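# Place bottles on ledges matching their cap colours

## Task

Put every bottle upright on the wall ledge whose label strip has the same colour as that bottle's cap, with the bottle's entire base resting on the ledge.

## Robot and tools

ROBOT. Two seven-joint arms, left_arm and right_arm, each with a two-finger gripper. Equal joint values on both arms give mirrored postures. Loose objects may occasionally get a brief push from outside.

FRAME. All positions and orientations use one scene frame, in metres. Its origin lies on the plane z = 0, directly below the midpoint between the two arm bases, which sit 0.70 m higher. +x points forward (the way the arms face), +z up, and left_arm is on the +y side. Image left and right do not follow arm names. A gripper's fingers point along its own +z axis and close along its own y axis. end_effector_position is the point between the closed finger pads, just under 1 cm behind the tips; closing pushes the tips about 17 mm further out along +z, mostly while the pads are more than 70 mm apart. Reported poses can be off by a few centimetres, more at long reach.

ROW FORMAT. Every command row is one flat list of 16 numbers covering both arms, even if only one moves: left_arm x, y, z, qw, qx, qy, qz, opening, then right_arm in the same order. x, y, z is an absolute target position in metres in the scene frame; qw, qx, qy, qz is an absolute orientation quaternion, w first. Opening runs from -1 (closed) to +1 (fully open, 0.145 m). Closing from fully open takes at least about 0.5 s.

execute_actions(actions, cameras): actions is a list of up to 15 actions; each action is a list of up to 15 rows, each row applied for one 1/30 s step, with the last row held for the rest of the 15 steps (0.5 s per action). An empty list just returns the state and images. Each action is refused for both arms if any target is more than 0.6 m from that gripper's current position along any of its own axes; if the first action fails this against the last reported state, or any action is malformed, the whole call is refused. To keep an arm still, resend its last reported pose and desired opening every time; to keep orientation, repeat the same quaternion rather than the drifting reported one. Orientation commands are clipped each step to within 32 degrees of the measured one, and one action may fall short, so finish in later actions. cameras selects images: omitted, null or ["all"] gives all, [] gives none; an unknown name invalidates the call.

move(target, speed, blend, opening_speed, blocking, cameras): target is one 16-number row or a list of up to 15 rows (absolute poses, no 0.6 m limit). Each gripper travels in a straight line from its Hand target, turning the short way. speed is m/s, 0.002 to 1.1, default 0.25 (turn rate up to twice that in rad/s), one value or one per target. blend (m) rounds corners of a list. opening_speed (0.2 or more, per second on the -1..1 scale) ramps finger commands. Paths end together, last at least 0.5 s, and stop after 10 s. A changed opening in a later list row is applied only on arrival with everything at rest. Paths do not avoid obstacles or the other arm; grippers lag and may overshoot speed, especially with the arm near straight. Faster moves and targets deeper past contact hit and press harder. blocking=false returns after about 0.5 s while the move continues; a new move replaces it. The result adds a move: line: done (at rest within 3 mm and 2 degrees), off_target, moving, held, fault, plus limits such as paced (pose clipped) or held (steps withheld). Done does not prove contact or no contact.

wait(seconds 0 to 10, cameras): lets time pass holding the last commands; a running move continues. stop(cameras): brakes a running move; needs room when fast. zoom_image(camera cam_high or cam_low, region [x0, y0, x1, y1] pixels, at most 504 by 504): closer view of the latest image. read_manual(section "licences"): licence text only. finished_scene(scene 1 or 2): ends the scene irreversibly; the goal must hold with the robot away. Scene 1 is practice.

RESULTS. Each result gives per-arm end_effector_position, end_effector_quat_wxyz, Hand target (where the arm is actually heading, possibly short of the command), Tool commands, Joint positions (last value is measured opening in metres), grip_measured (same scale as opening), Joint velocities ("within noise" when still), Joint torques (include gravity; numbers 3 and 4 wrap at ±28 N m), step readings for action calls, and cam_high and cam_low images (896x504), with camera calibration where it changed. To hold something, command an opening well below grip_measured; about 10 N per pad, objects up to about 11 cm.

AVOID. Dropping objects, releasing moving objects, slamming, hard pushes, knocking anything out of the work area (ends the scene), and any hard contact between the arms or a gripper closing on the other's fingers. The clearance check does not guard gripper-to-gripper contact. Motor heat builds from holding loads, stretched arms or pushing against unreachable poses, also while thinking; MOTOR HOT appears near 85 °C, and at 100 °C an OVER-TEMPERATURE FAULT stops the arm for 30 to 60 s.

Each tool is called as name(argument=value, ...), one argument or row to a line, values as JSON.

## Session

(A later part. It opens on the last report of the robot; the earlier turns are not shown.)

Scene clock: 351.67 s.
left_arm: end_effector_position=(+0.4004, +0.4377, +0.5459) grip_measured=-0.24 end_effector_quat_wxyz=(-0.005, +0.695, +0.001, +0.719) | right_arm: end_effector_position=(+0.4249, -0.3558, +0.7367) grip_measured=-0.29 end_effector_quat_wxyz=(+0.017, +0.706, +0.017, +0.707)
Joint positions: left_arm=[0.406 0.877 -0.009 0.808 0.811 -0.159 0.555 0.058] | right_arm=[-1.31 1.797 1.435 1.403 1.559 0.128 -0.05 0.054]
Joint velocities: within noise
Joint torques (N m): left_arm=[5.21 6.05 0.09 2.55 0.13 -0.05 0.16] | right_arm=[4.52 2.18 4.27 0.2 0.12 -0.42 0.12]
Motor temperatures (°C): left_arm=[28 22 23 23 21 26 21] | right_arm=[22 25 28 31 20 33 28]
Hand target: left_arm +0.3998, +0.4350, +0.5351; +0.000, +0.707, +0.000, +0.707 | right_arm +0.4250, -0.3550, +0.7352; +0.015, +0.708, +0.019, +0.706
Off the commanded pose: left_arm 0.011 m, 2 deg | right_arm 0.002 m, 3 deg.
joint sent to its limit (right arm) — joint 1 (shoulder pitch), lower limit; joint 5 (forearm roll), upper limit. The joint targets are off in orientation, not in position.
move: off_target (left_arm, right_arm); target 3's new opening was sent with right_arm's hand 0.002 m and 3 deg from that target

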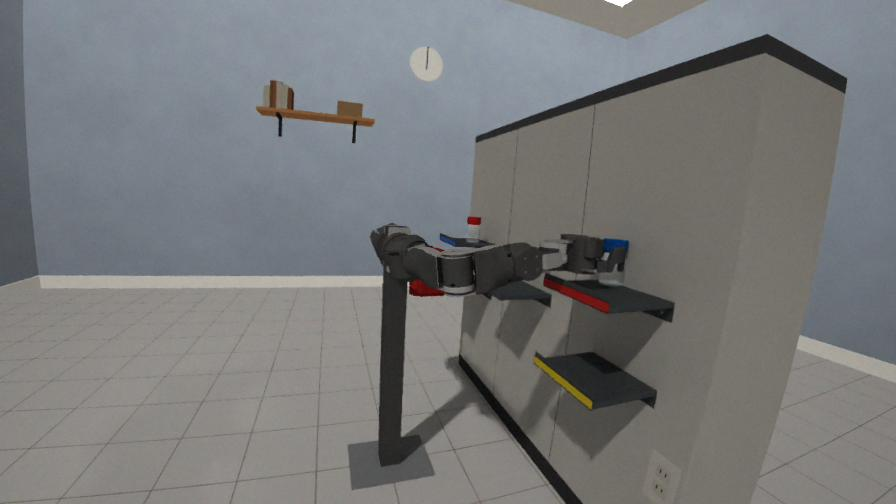

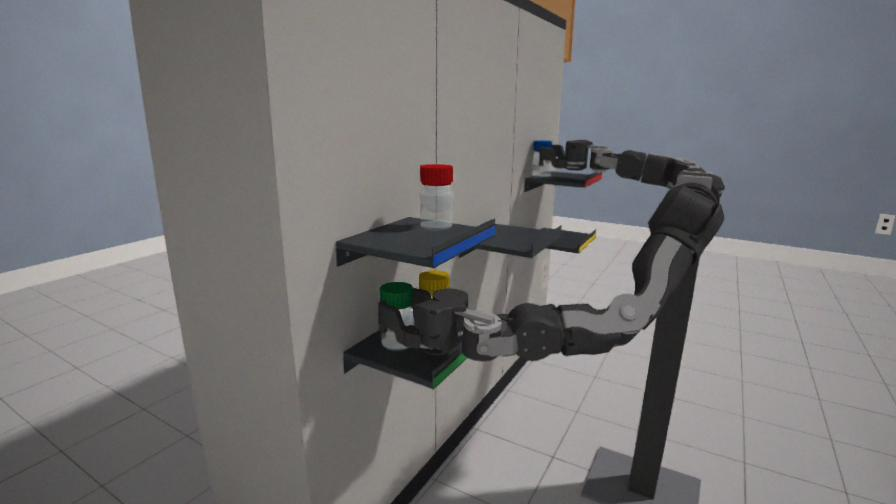

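move(
  target=[
    [0.4,0.437,0.545,0,0.707,0,0.707,-0.6,0.425,-0.355,0.765,0,0.707,0,0.707,-0.8],
    [0.4,0.437,0.546,0,0.707,0,0.707,0.05,0.425,-0.355,0.765,0,0.707,0,0.707,-0.8],
    [0.28,0.437,0.548,0,0.707,0,0.707,0.05,0.3,-0.34,0.765,0,0.707,0,0.707,-0.8],
    [0.28,0.33,0.54,0,0.707,0,0.707,0.5,0.28,-0.21,0.73,0,0.707,0,0.707,-0.8],
  ],
  speed=0.2,
  opening_speed=2,
)

zoom_image(
  camera="cam_low",
  region=[320, 130, 640, 390],
)

Scene clock: 380.20 s.
left_arm: end_effector_position=(+0.2803, +0.3292, +0.5416) grip_measured=+0.50 end_effector_quat_wxyz=(+0.002, +0.705, -0.002, +0.709) | right_arm: end_effector_position=(+0.2815, -0.2104, +0.7285) grip_measured=-0.29 end_effector_quat_wxyz=(-0.051, +0.707, +0.061, +0.703)
Joint positions: left_arm=[-0.602 0.697 0.477 1.846 0.822 -0.084 0.171 0.112] | right_arm=[0.04 1.008 0.511 2.441 1.559 0.785 -0.562 0.053]
Joint velocities: within noise
Joint torques (N m): left_arm=[1.25 4.31 2.06 3.69 0.18 -0.53 -0.05] | right_arm=[2.15 5.34 3.7 0.54 -0.1 -0.34 0.18]
Motor temperatures (°C): left_arm=[27 23 23 23 21 25 21] | right_arm=[23 24 29 30 20 32 26]
Hand target: left_arm +0.2800, +0.3301, +0.5400; +0.000, +0.707, +0.000, +0.707 | right_arm +0.2809, -0.2104, +0.7300; -0.051, +0.706, +0.063, +0.704
Off the commanded pose: left_arm 0.002 m, 0 deg | right_arm 0.002 m, 9 deg.
joint sent to its limit (right arm) — joint 4 (elbow), upper limit, where the elbow is as bent as it goes; joint 5 (forearm roll), upper limit; joint 6 (wrist pitch), upper limit. The joint targets are off in orientation, not in position.
move: off_target (right_arm)

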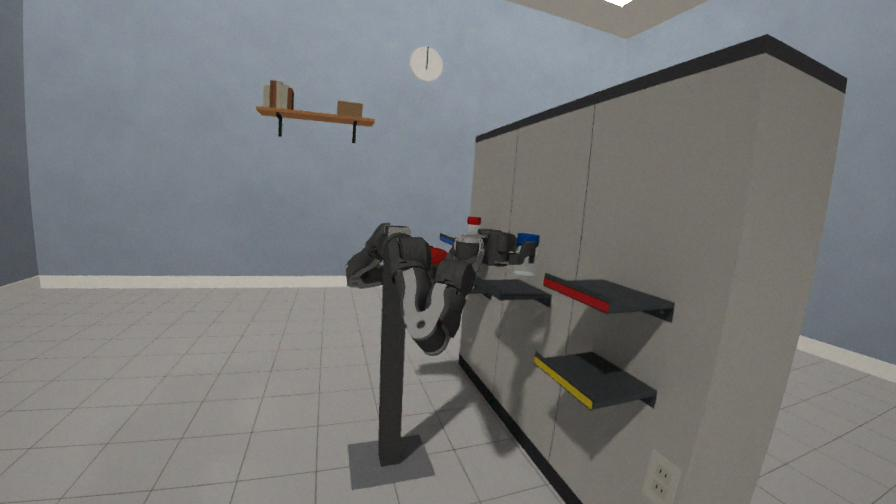

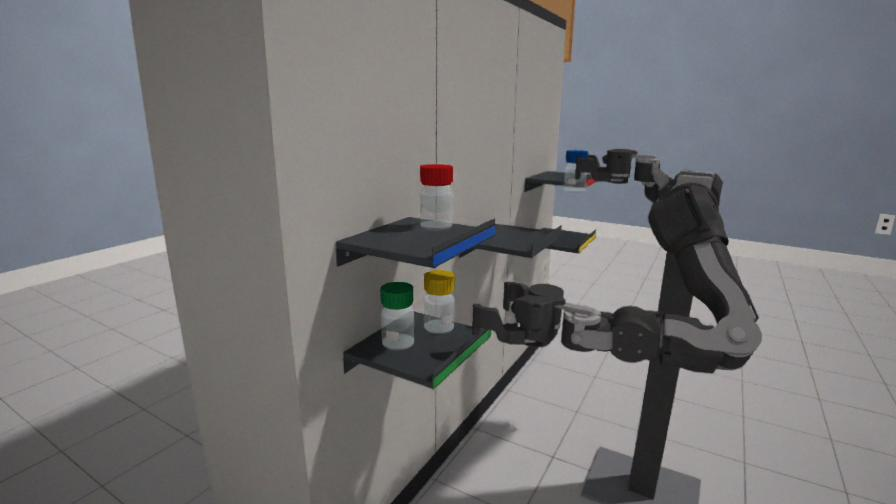

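Scaled by 1.575 from the camera's 896x504 image, which has a finer 1280x720 frame.

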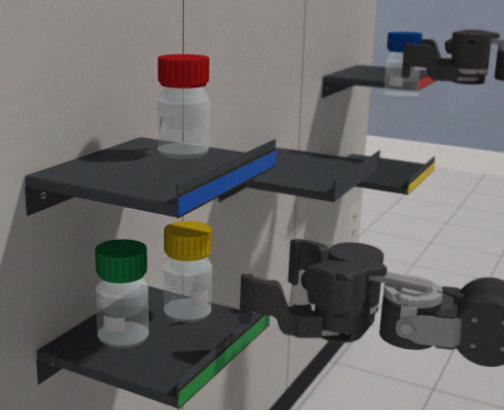

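move(
  target=[
    [0.34,0.315,0.552,0,0.707,0,0.707,0.4,0.3,-0.1,0.7,-0.13,0.695,0.13,0.695,-0.8],
    [0.42,0.314,0.552,0,0.707,0,0.707,0.4,0.34,0.0,0.68,-0.183,0.683,0.183,0.683,-0.8],
    [0.42,0.314,0.552,0,0.707,0,0.707,-0.6,0.405,0.05,0.66,-0.183,0.683,0.183,0.683,-0.8],
    [0.42,0.314,0.552,0,0.707,0,0.707,-0.6,0.405,0.05,0.635,-0.183,0.683,0.183,0.683,-0.8],
  ],
  speed=0.15,
  opening_speed=2,
)

zoom_image(
  camera="cam_high",
  region=[460, 220, 600, 320],
)

zoom_image(
  camera="cam_low",
  region=[320, 130, 640, 390],
)

Scene clock: 403.73 s.
left_arm: end_effector_position=(+0.4201, +0.3152, +0.5549) grip_measured=-0.34 end_effector_quat_wxyz=(-0.003, +0.705, +0.001, +0.710) | right_arm: end_effector_position=(+0.4052, +0.0490, +0.6418) grip_measured=-0.29 end_effector_quat_wxyz=(-0.183, +0.676, +0.179, +0.691)
Joint positions: left_arm=[0.257 0.723 -0.066 1.389 0.716 0.07 0.066 0.05] | right_arm=[0.852 0.228 -0.925 1.651 0.834 0.376 -0.512 0.053]
Joint velocities: within noise
Joint torques (N m): left_arm=[6.4 4.76 1.59 3.63 0.21 -0.63 0.2] | right_arm=[5.08 -0.51 1.83 1.73 0.04 -0.23 0.18]
Motor temperatures (°C): left_arm=[26 23 24 23 21 25 21] | right_arm=[23 25 28 29 20 31 26]
Hand target: left_arm +0.4200, +0.3140, +0.5521; +0.000, +0.707, +0.000, +0.707 | right_arm +0.4049, +0.0500, +0.6350; -0.183, +0.683, +0.183, +0.683
Off the commanded pose: left_arm 0.003 m, 1 deg | right_arm 0.007 m, 1 deg.
move: off_target (right_arm)

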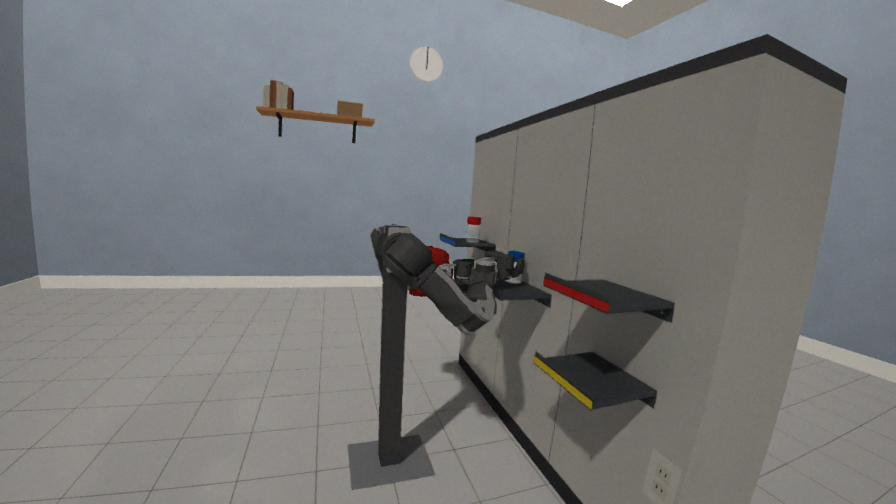

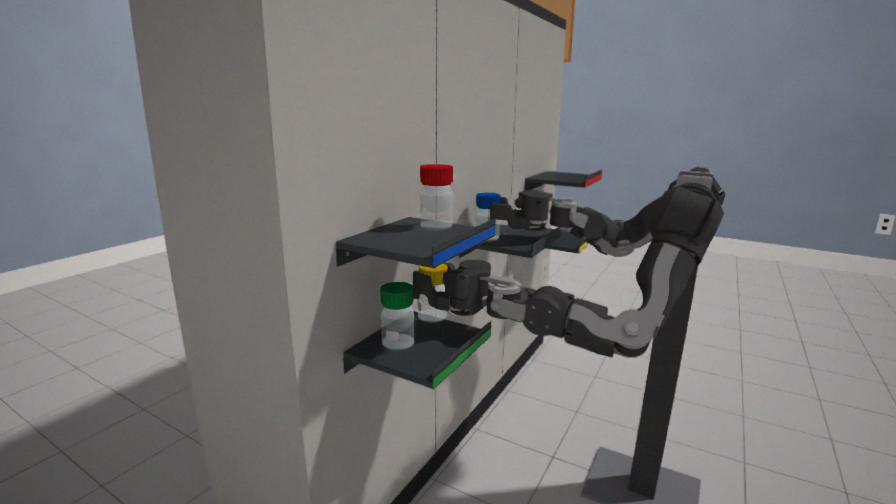

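Scaled by 3.600 from the camera's 896x504 image, which has a finer 1280x720 frame.

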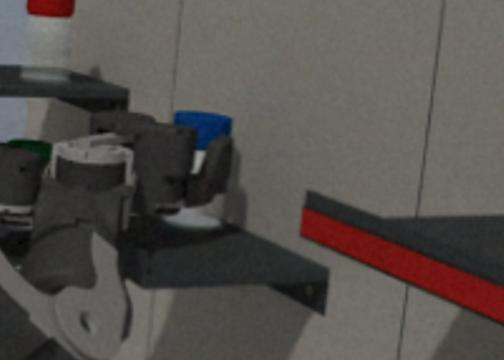

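Scaled by 1.575 from the camera's 896x504 image, which has a finer 1280x720 frame.

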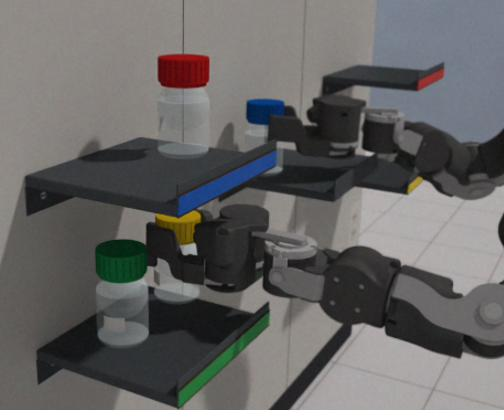

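move(
  target=[
    [0.42,0.315,0.565,0,0.707,0,0.707,-0.7,0.405,0.05,0.642,-0.183,0.683,0.183,0.683,-0.8],
    [0.42,0.315,0.58,0,0.707,0,0.707,-0.7,0.405,0.05,0.643,-0.183,0.683,0.183,0.683,0.2],
    [0.3,0.315,0.585,0,0.707,0,0.707,-0.7,0.29,-0.017,0.65,-0.183,0.683,0.183,0.683,0.2],
    [0.29,0.19,0.62,0.09,0.7,-0.09,0.7,-0.7,0.28,-0.2,0.65,-0.183,0.683,0.183,0.683,0.5],
    [0.29,0.04,0.69,0.183,0.683,-0.183,0.683,-0.7,0.28,-0.22,0.62,-0.183,0.683,0.183,0.683,0.5],
  ],
  speed=0.22,
  opening_speed=2,
)

zoom_image(
  camera="cam_low",
  region=[320, 130, 640, 390],
)

Scene clock: 427.57 s.
left_arm: end_effector_position=(+0.2896, +0.0394, +0.6894) grip_measured=-0.57 end_effector_quat_wxyz=(+0.186, +0.683, -0.183, +0.682) | right_arm: end_effector_position=(+0.2809, -0.2209, +0.6208) grip_measured=+0.50 end_effector_quat_wxyz=(-0.180, +0.684, +0.182, +0.684)
Joint positions: left_arm=[0.562 0.542 -0.527 2.429 1.152 0.781 -0.726 0.032] | right_arm=[0.283 1.857 -0.924 2.101 1.5 -0.676 0.134 0.112]
Joint velocities: within noise
Joint torques (N m): left_arm=[6.4 1.04 0.99 2.03 -0.17 -0.48 -0.06] | right_arm=[1.99 5.45 2.41 0.62 0.1 -0.56 0.17]
Motor temperatures (°C): left_arm=[27 23 24 23 21 26 21] | right_arm=[23 24 27 28 20 30 25]
Hand target: left_arm +0.2900, +0.0400, +0.6900; +0.183, +0.683, -0.183, +0.683 | right_arm +0.2800, -0.2200, +0.6200; -0.183, +0.683, +0.183, +0.683
Off the commanded pose: left_arm 0.001 m, 0 deg | right_arm 0.002 m, 0 deg.
joint sent to its limit (left arm) — joint 6 (wrist pitch), upper limit. The joint targets still meet the commanded pose.
move: done

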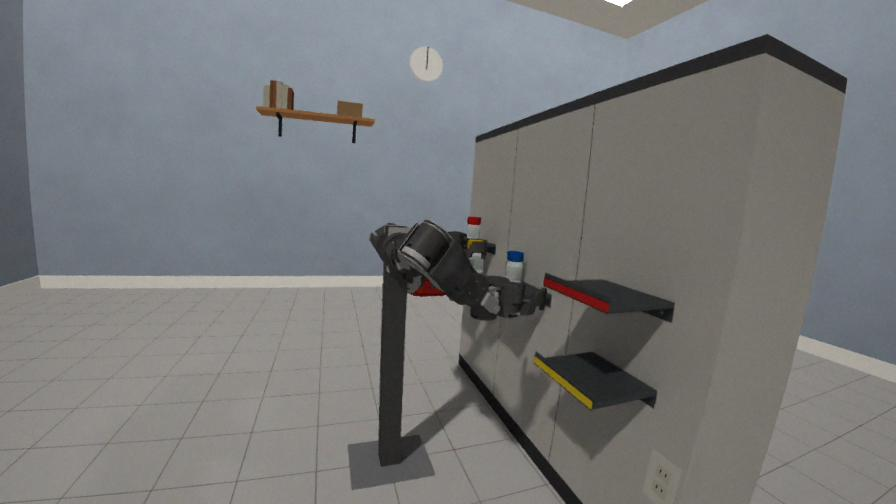

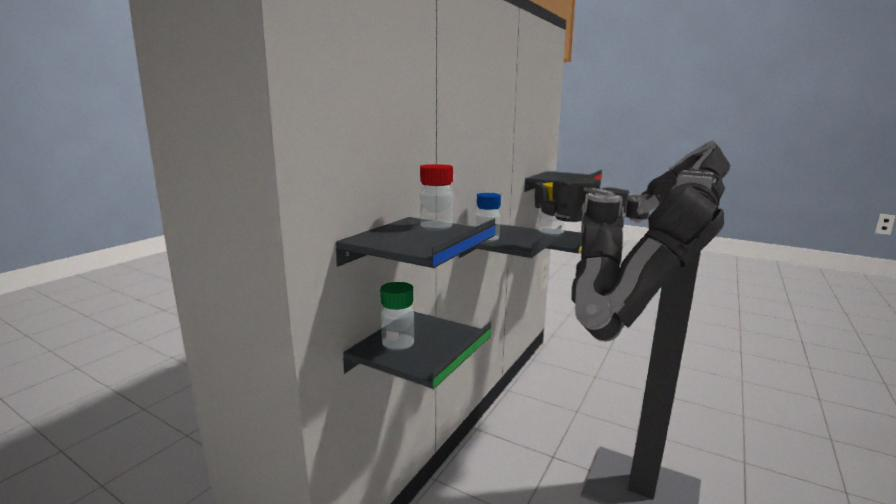

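Scaled by 1.575 from the camera's 896x504 image, which has a finer 1280x720 frame.

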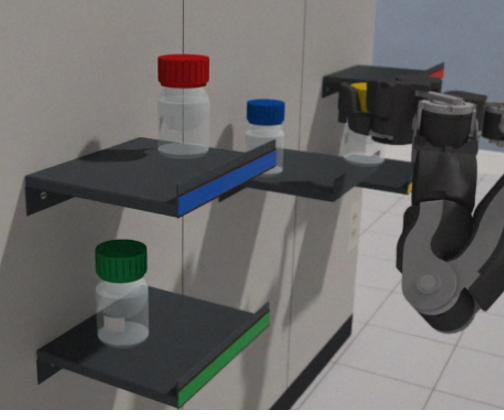

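move(
  target=[
    [0.395,-0.036,0.675,0.183,0.683,-0.183,0.683,-0.65,0.28,-0.22,0.62,-0.183,0.683,0.183,0.683,0.5],
    [0.395,-0.036,0.648,0.183,0.683,-0.183,0.683,-0.65,0.28,-0.22,0.62,-0.183,0.683,0.183,0.683,0.5],
  ],
  speed=0.15,
)

zoom_image(
  camera="cam_high",
  region=[460, 220, 600, 320],
)

zoom_image(
  camera="cam_low",
  region=[440, 150, 600, 260],
)

Scene clock: 439.33 s.
left_arm: end_effector_position=(+0.3948, -0.0353, +0.6530) grip_measured=-0.58 end_effector_quat_wxyz=(+0.183, +0.679, -0.180, +0.687) | right_arm: end_effector_position=(+0.2809, -0.2209, +0.6207) grip_measured=+0.50 end_effector_quat_wxyz=(-0.180, +0.684, +0.182, +0.683)
Joint positions: left_arm=[0.827 0.269 -0.865 1.755 0.857 0.46 -0.521 0.032] | right_arm=[0.282 1.857 -0.924 2.101 1.5 -0.676 0.134 0.112]
Joint velocities: within noise
Joint torques (N m): left_arm=[7.37 -0.28 1.26 2.19 -0.11 -0.61 0.24] | right_arm=[1.83 5.45 2.44 0.69 0.12 -0.57 0.17]
Motor temperatures (°C): left_arm=[28 22 24 23 21 26 21] | right_arm=[23 25 27 28 20 29 25]
Hand target: left_arm +0.3950, -0.0359, +0.6479; +0.183, +0.683, -0.183, +0.683 | right_arm +0.2800, -0.2200, +0.6199; -0.183, +0.683, +0.183, +0.683
Off the commanded pose: left_arm 0.005 m, 1 deg | right_arm 0.001 m, 0 deg.
move: off_target (left_arm)

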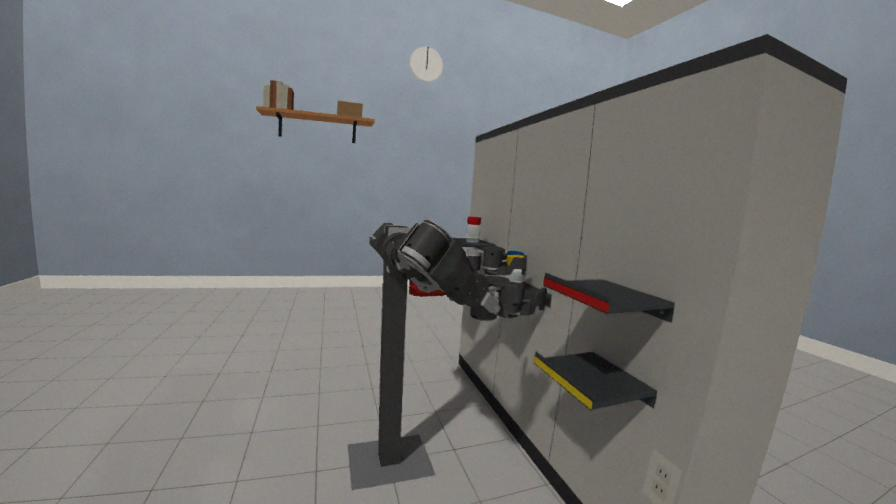

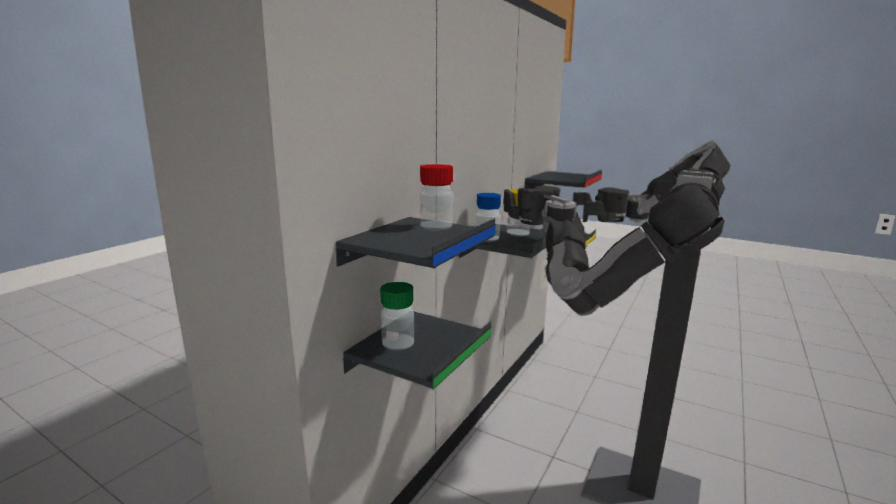

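Scaled by 3.600 from the camera's 896x504 image, which has a finer 1280x720 frame.

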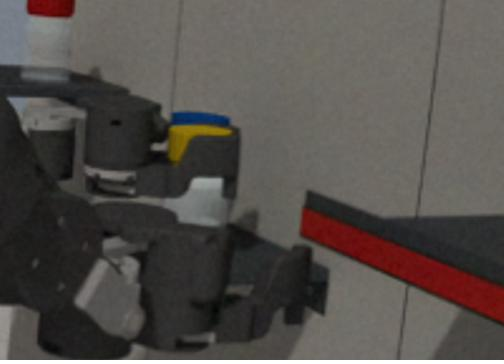

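Scaled by 3.150 from the camera's 896x504 image, which has a finer 1280x720 frame.

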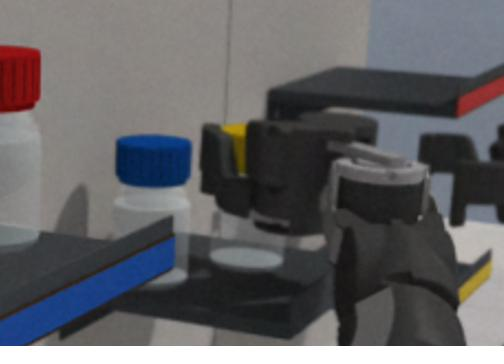

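move(
  target=[
    [0.395,-0.036,0.653,0.183,0.683,-0.183,0.683,0.1,0.28,-0.22,0.62,-0.183,0.683,0.183,0.683,0.5],
    [0.3,0.02,0.66,0.183,0.683,-0.183,0.683,0.1,0.28,-0.22,0.62,-0.183,0.683,0.183,0.683,0.5],
    [0.3,0.076,0.65,0.062,0.704,-0.062,0.704,0.2,0.28,-0.22,0.62,-0.183,0.683,0.183,0.683,0.5],
    [0.425,0.056,0.65,0.062,0.704,-0.062,0.704,0.2,0.28,-0.22,0.62,-0.183,0.683,0.183,0.683,0.5],
    [0.425,0.056,0.65,0.062,0.704,-0.062,0.704,-0.6,0.28,-0.22,0.62,-0.183,0.683,0.183,0.683,0.5],
  ],
  speed=0.2,
  opening_speed=2,
)

zoom_image(
  camera="cam_low",
  region=[440, 150, 600, 260],
)

zoom_image(
  camera="cam_high",
  region=[460, 220, 600, 320],
)

Scene clock: 460.40 s.
left_arm: end_effector_position=(+0.4253, +0.0577, +0.6510) grip_measured=-0.28 end_effector_quat_wxyz=(+0.060, +0.704, -0.059, +0.705) | right_arm: end_effector_position=(+0.2809, -0.2209, +0.6207) grip_measured=+0.50 end_effector_quat_wxyz=(-0.180, +0.684, +0.182, +0.683)
Joint positions: left_arm=[0.783 0.379 -0.75 1.766 0.859 0.474 -0.725 0.055] | right_arm=[0.282 1.857 -0.924 2.101 1.5 -0.676 0.134 0.112]
Joint velocities: within noise
Joint torques (N m): left_arm=[8.58 -0.12 1.5 3.23 -0.21 -0.55 0.2] | right_arm=[1.86 5.58 2.52 0.69 0.13 -0.56 0.18]
Motor temperatures (°C): left_arm=[28 22 24 23 21 25 21] | right_arm=[22 25 27 27 20 29 24]
Hand target: left_arm +0.4250, +0.0560, +0.6499; +0.062, +0.704, -0.062, +0.704 | right_arm +0.2800, -0.2200, +0.6200; -0.183, +0.683, +0.183, +0.683
Off the commanded pose: left_arm 0.002 m, 0 deg | right_arm 0.001 m, 0 deg.
move: done

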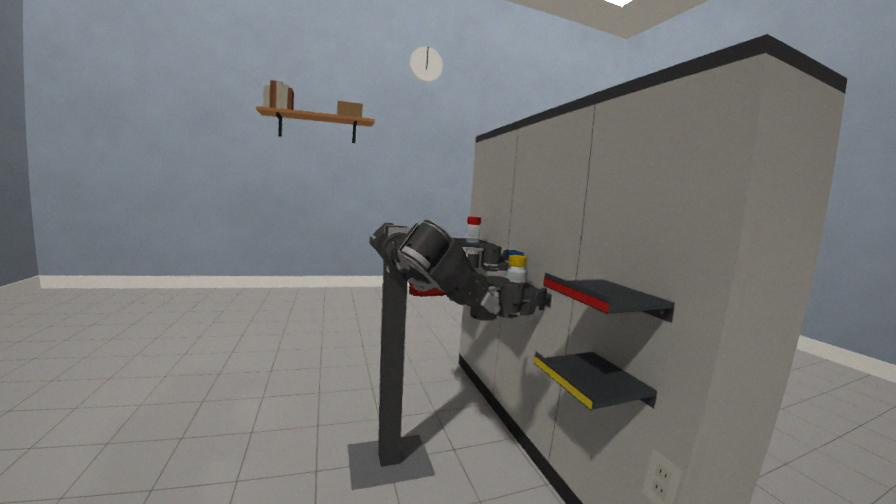

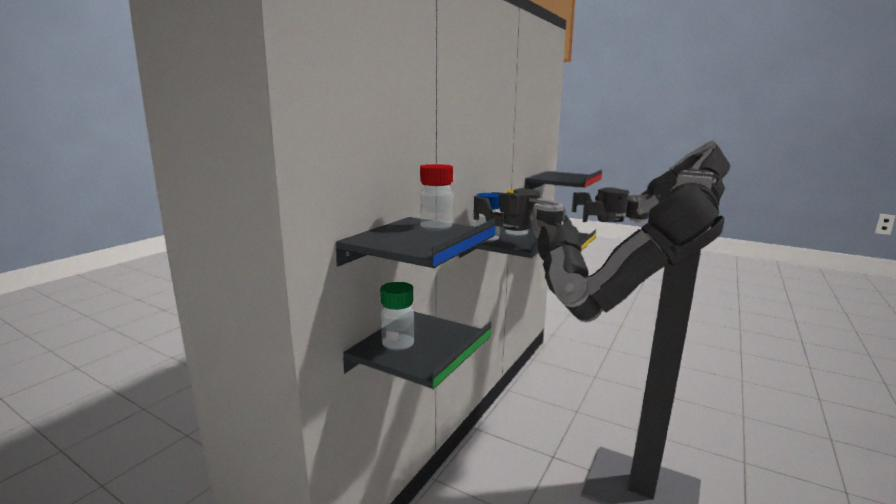

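Scaled by 3.150 from the camera's 896x504 image, which has a finer 1280x720 frame.

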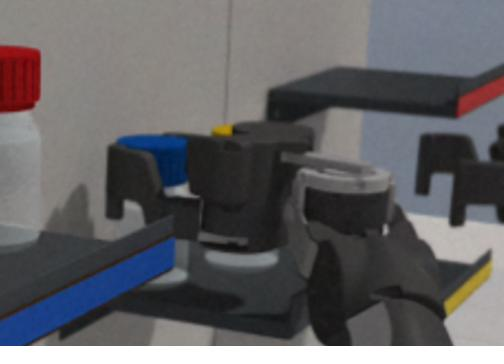

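Scaled by 3.600 from the camera's 896x504 image, which has a finer 1280x720 frame.

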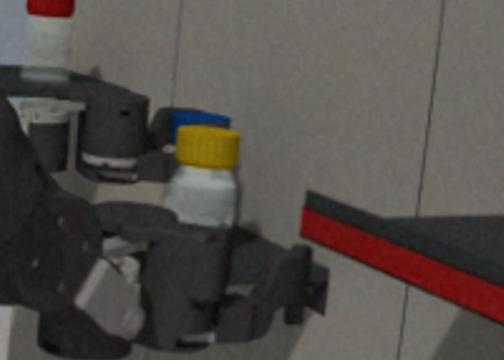

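move(
  target=[
    [0.425,0.057,0.68,0.062,0.704,-0.062,0.704,-0.65,0.28,-0.18,0.65,-0.183,0.683,0.183,0.683,0.5],
    [0.3,0.085,0.7,0.062,0.704,-0.062,0.704,-0.65,0.28,-0.16,0.66,-0.183,0.683,0.183,0.683,0.5],
    [0.29,0.2,0.75,0,0.707,0,0.707,-0.65,0.32,-0.103,0.66,-0.183,0.683,0.183,0.683,0.5],
    [0.29,0.32,0.785,0,0.707,0,0.707,-0.65,0.424,-0.043,0.65,-0.183,0.683,0.183,0.683,0.5],
    [0.29,0.43,0.785,0,0.707,0,0.707,-0.65,0.424,-0.043,0.65,-0.183,0.683,0.183,0.683,-0.6],
  ],
  speed=0.2,
  opening_speed=2,
)

zoom_image(
  camera="cam_high",
  region=[460, 220, 600, 320],
)

Scene clock: 478.70 s.
left_arm: end_effector_position=(+0.2893, +0.4297, +0.7889) grip_measured=-0.59 end_effector_quat_wxyz=(+0.000, +0.701, +0.000, +0.713) | right_arm: end_effector_position=(+0.4233, -0.0419, +0.6503) grip_measured=-0.25 end_effector_quat_wxyz=(-0.186, +0.683, +0.185, +0.682)
Joint positions: left_arm=[-0.524 1.315 1.268 1.516 1.243 0.675 0.387 0.031] | right_arm=[0.919 0.601 -0.892 1.701 1.063 0.3 -0.308 0.057]
Joint velocities: within noise
Joint torques (N m): left_arm=[1.44 7.53 2.33 1.33 0.09 -0.28 0.18] | right_arm=[6.18 0.91 3.66 1.98 -0.15 -0.47 -0.13]
Motor temperatures (°C): left_arm=[29 22 24 23 21 25 21] | right_arm=[22 25 27 27 20 28 24]
Hand target: left_arm +0.2900, +0.4300, +0.7849; +0.000, +0.707, +0.000, +0.707 | right_arm +0.4240, -0.0430, +0.6499; -0.183, +0.683, +0.183, +0.683
Off the commanded pose: left_arm 0.004 m, 1 deg | right_arm 0.001 m, 0 deg.
move: off_target (left_arm)

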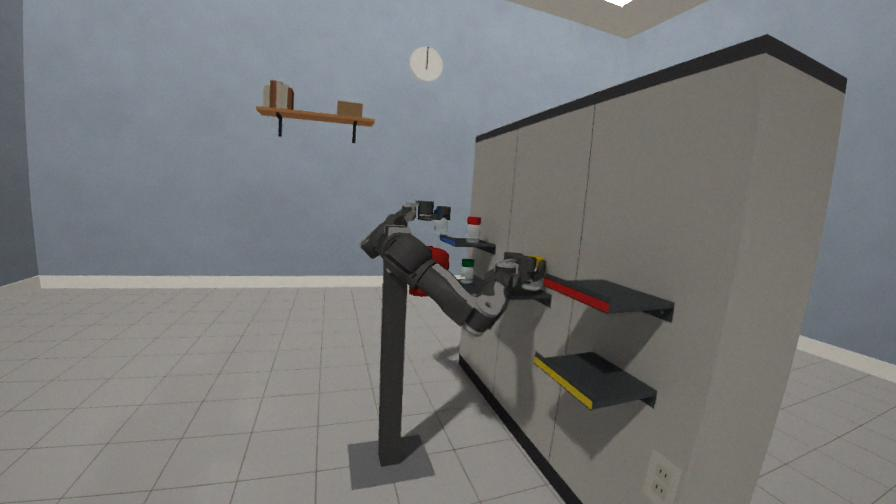

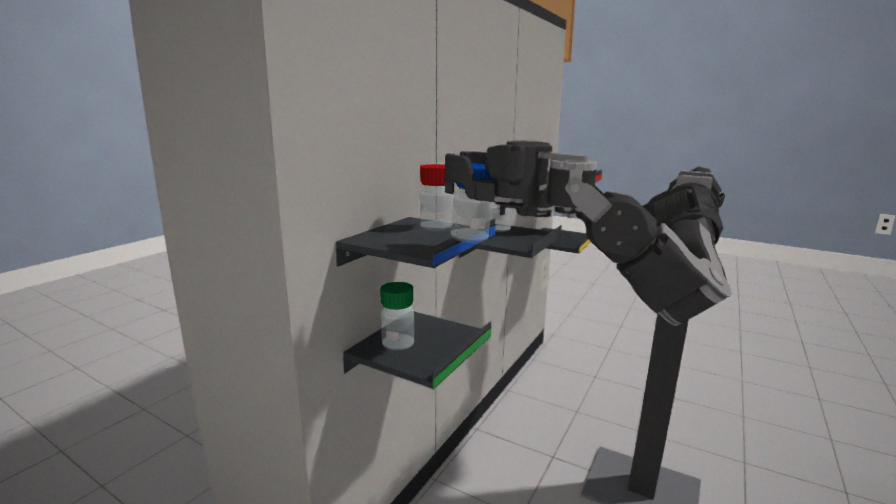

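Scaled by 3.600 from the camera's 896x504 image, which has a finer 1280x720 frame.

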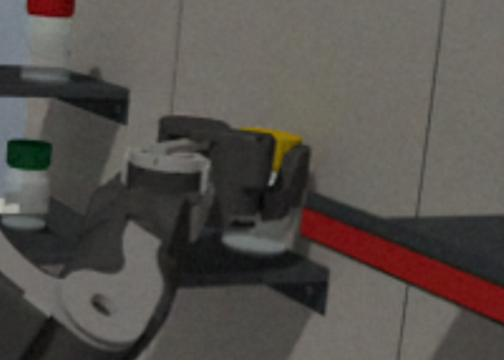

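move(
  target=[
    [0.385,0.43,0.78,0,0.707,0,0.707,-0.62,0.424,-0.043,0.68,-0.183,0.683,0.183,0.683,-0.5],
    [0.385,0.43,0.752,0,0.707,0,0.707,-0.62,0.3,-0.115,0.68,-0.183,0.683,0.183,0.683,-0.5],
  ],
  speed=0.15,
)

zoom_image(
  camera="cam_low",
  region=[340, 140, 500, 270],
)

Scene clock: 487.73 s.
left_arm: end_effector_position=(+0.3838, +0.4280, +0.7718) grip_measured=-0.59 end_effector_quat_wxyz=(-0.001, +0.683, -0.005, +0.731) | right_arm: end_effector_position=(+0.3000, -0.1154, +0.6761) grip_measured=-0.25 end_effector_quat_wxyz=(-0.180, +0.689, +0.184, +0.677)
Joint positions: left_arm=[-0.783 1.685 0.988 1.208 1.587 0.149 0.278 0.031] | right_arm=[0.499 1.301 -0.529 2.366 1.399 0.176 -0.395 0.057]
Joint velocities: within noise
Joint torques (N m): left_arm=[1.75 4.76 0.09 1.13 0.14 0.46 0] | right_arm=[3.2 3.36 4.26 0.85 -0.16 -0.79 0.18]
Motor temperatures (°C): left_arm=[27 23 24 22 21 25 21] | right_arm=[23 24 27 27 20 28 23]
Hand target: left_arm +0.3845, +0.4299, +0.7522; +0.000, +0.707, +0.000, +0.707 | right_arm +0.2999, -0.1150, +0.6800; -0.183, +0.683, +0.183, +0.683
Off the commanded pose: left_arm 0.020 m, 4 deg | right_arm 0.004 m, 1 deg.
joint read past its limit (left arm) — joint 5 (forearm roll), upper limit.
move: off_target (left_arm, right_arm)

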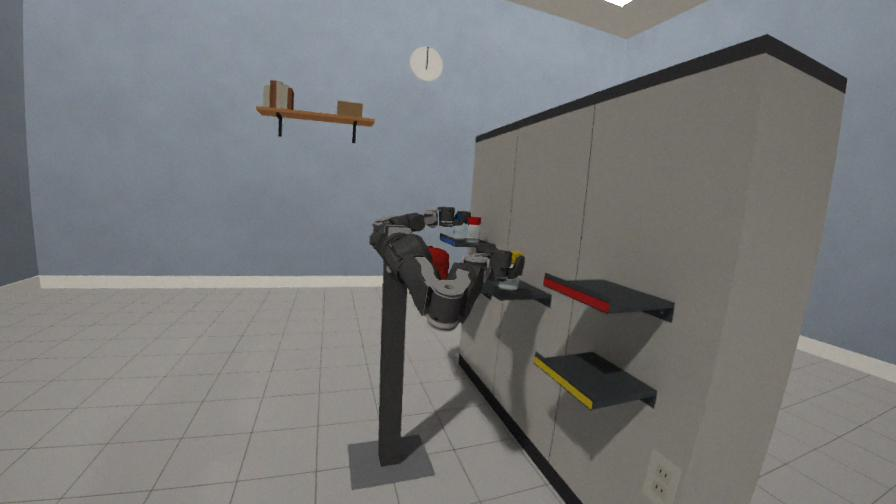

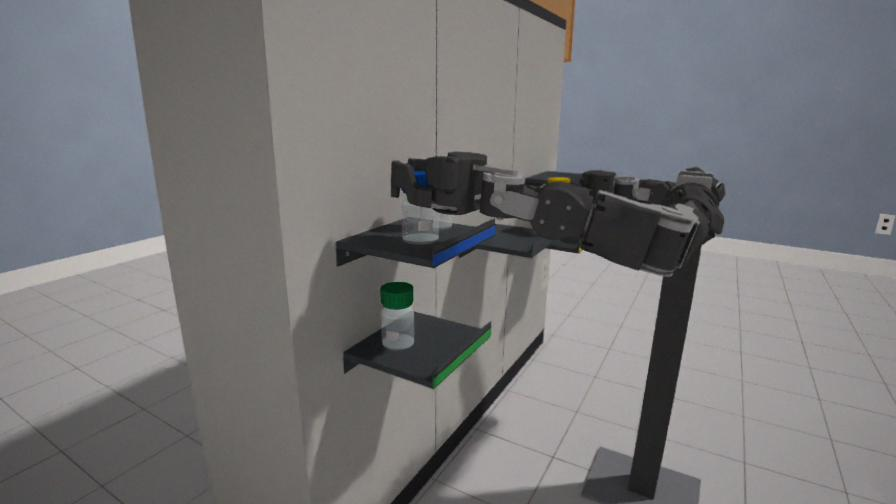

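Scaled by 3.150 from the camera's 896x504 image, which has a finer 1280x720 frame.

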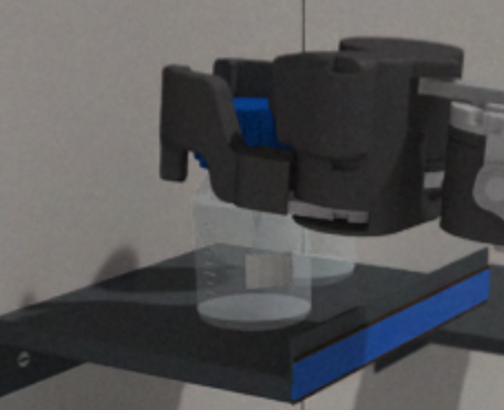

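move(
  target=[
    [0.384,0.428,0.772,0,0.707,0,0.707,0.1,0.28,-0.2,0.63,-0.09,0.7,0.09,0.7,-0.5],
    [0.28,0.428,0.775,0,0.707,0,0.707,0.2,0.28,-0.26,0.59,0,0.707,0,0.707,-0.5],
    [0.28,0.325,0.745,0,0.707,0,0.707,0.3,0.29,-0.38,0.585,0,0.707,0,0.707,-0.5],
    [0.37,0.321,0.742,0,0.707,0,0.707,0.3,0.415,-0.38,0.58,0,0.707,0,0.707,-0.5],
    [0.445,0.321,0.742,0,0.707,0,0.707,0.3,0.415,-0.38,0.558,0,0.707,0,0.707,-0.5],
    [0.445,0.321,0.742,0,0.707,0,0.707,-0.5,0.415,-0.38,0.558,0,0.707,0,0.707,-0.5],
  ],
  speed=0.2,
  opening_speed=2,
)

zoom_image(
  camera="cam_low",
  region=[340, 140, 500, 270],
)

zoom_image(
  camera="cam_high",
  region=[500, 220, 700, 420],
)

Scene clock: 512.00 s.
left_arm: end_effector_position=(+0.4451, +0.3208, +0.7430) grip_measured=-0.37 end_effector_quat_wxyz=(-0.006, +0.706, -0.006, +0.708) | right_arm: end_effector_position=(+0.4141, -0.3806, +0.5539) grip_measured=-0.26 end_effector_quat_wxyz=(+0.002, +0.713, +0.000, +0.701)
Joint positions: left_arm=[-1.407 1.91 1.567 1.418 1.584 0.157 -0.187 0.048] | right_arm=[0.955 1.235 -1.415 1.151 1.559 -0.453 0.093 0.056]
Joint velocities: within noise
Joint torques (N m): left_arm=[7 1.04 3.9 0.01 0.11 -0.61 0.15] | right_arm=[4.73 4.44 5.61 0.35 0.2 -0.78 0.16]
Motor temperatures (°C): left_arm=[26 24 24 22 21 25 21] | right_arm=[23 24 28 26 20 28 23]
Hand target: left_arm +0.4450, +0.3211, +0.7421; -0.005, +0.707, -0.006, +0.708 | right_arm +0.4150, -0.3800, +0.5581; +0.000, +0.707, +0.000, +0.707
Off the commanded pose: left_arm 0.001 m, 1 deg | right_arm 0.004 m, 1 deg.
joint sent to its limit (left arm) — joint 1 (shoulder pitch), lower limit; joint 5 (forearm roll), upper limit. The joint targets still meet the commanded pose.
joint sent to its limit (right arm) — joint 5 (forearm roll), upper limit. The joint targets still meet the commanded pose.
move: off_target (right_arm)

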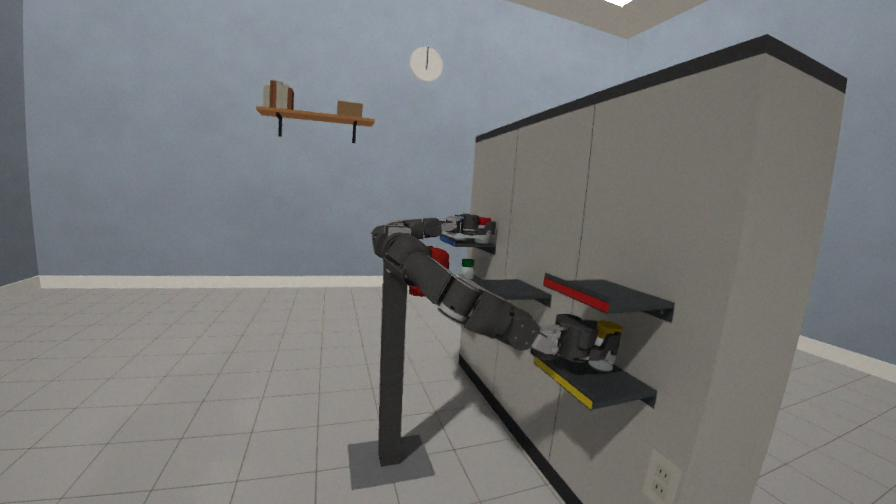

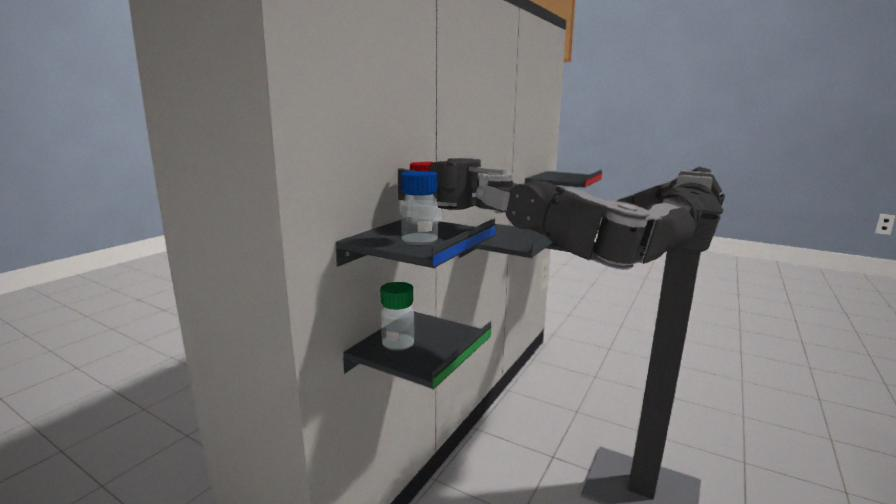

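Scaled by 3.150 from the camera's 896x504 image, which has a finer 1280x720 frame.

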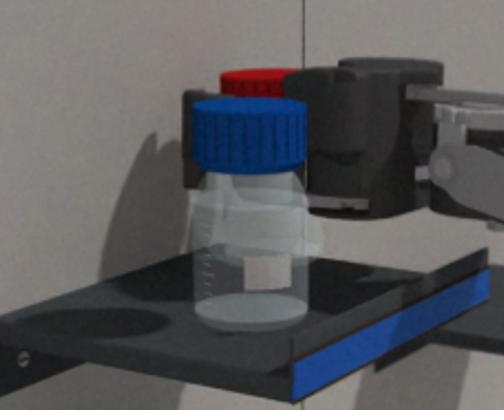

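Scaled by 2.520 from the camera's 896x504 image, which has a finer 1280x720 frame.

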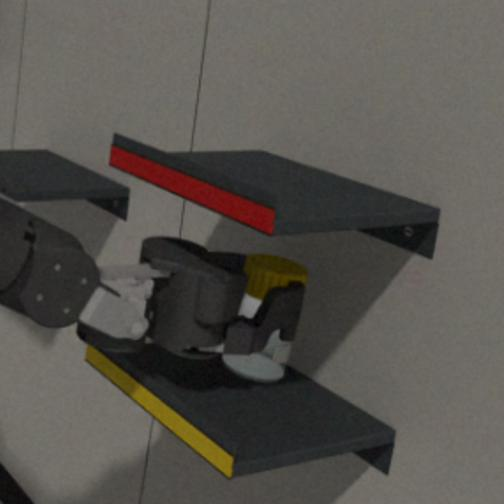

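move(
  target=[
    [0.445,0.321,0.742,0,0.707,0,0.707,0.2,0.415,-0.38,0.549,0,0.707,0,0.707,-0.5],
    [0.445,0.321,0.726,0,0.707,0,0.707,0.2,0.415,-0.38,0.54,0,0.707,0,0.707,-0.5],
    [0.445,0.321,0.726,0,0.707,0,0.707,-0.5,0.415,-0.38,0.54,0,0.707,0,0.707,-0.5],
  ],
  speed=0.08,
  opening_speed=2,
)

zoom_image(
  camera="cam_high",
  region=[500, 220, 700, 420],
)

zoom_image(
  camera="cam_low",
  region=[340, 140, 500, 270],
)

Scene clock: 525.23 s.
left_arm: end_effector_position=(+0.4449, +0.3212, +0.7302) grip_measured=-0.39 end_effector_quat_wxyz=(-0.009, +0.703, -0.009, +0.711) | right_arm: end_effector_position=(+0.4154, -0.3830, +0.5517) grip_measured=-0.26 end_effector_quat_wxyz=(+0.005, +0.691, -0.001, +0.722)
Joint positions: left_arm=[-1.407 1.901 1.503 1.43 1.584 0.089 -0.186 0.046] | right_arm=[0.906 1.196 -1.383 1.093 1.559 -0.538 0.115 0.056]
Joint velocities: within noise
Joint torques (N m): left_arm=[6.92 1.17 2.06 0.25 0.11 -0.75 0.11] | right_arm=[2.89 3.1 2.65 0.25 0.19 0.44 0.13]
Motor temperatures (°C): left_arm=[27 23 25 22 21 25 21] | right_arm=[23 24 28 26 20 28 23]
Hand target: left_arm +0.4450, +0.3210, +0.7260; -0.008, +0.706, -0.010, +0.708 | right_arm +0.4147, -0.3798, +0.5400; +0.000, +0.707, +0.000, +0.707
Off the commanded pose: left_arm 0.004 m, 2 deg | right_arm 0.012 m, 3 deg.
joint sent to its limit (left arm) — joint 1 (shoulder pitch), lower limit; joint 5 (forearm roll), upper limit. The joint targets still meet the commanded pose.
joint sent to its limit (right arm) — joint 5 (forearm roll), upper limit. The joint targets still meet the commanded pose.
move: off_target (left_arm, right_arm); target 3's new opening was sent with left_arm's hand 0.004 m and 2 deg from that target

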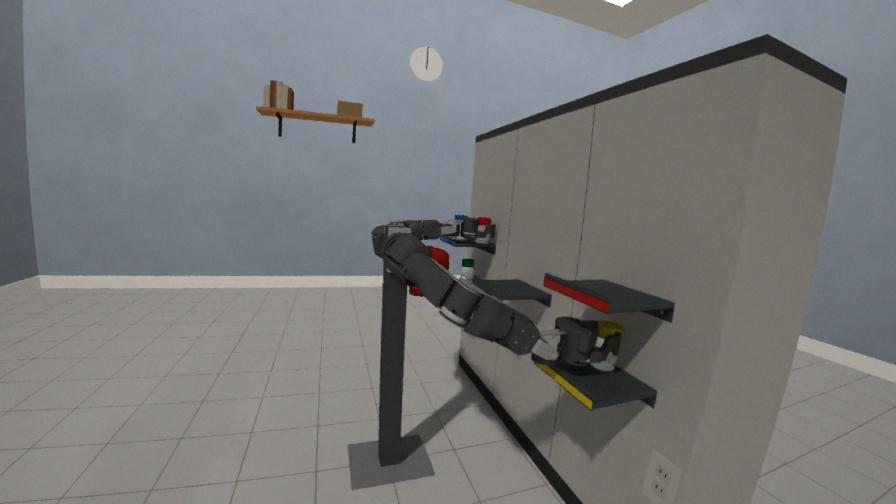

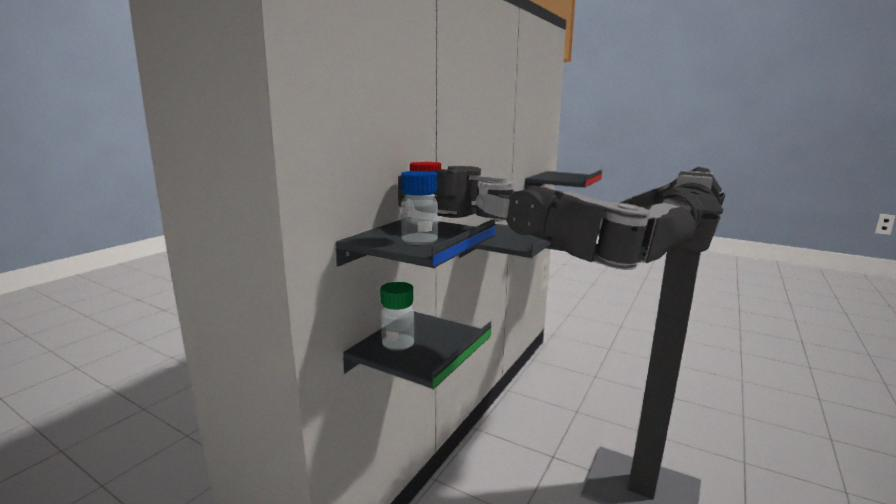

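Scaled by 2.520 from the camera's 896x504 image, which has a finer 1280x720 frame.

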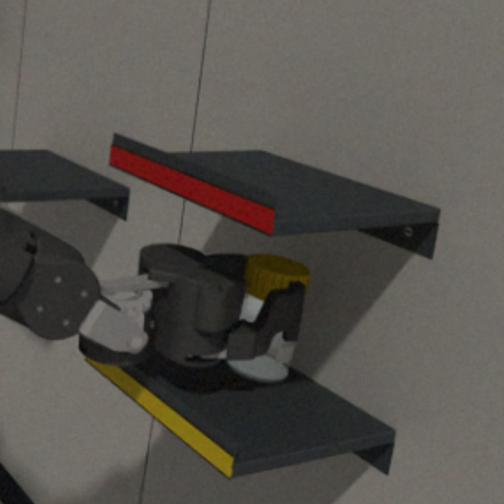

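Scaled by 3.150 from the camera's 896x504 image, which has a finer 1280x720 frame.

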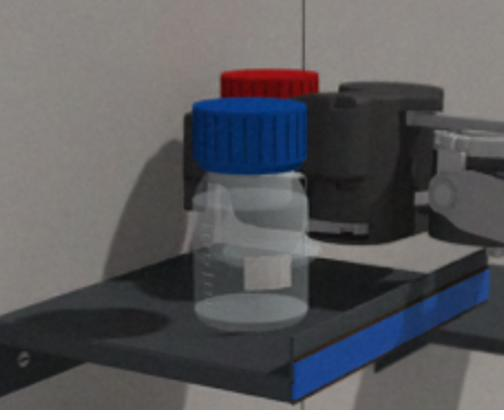

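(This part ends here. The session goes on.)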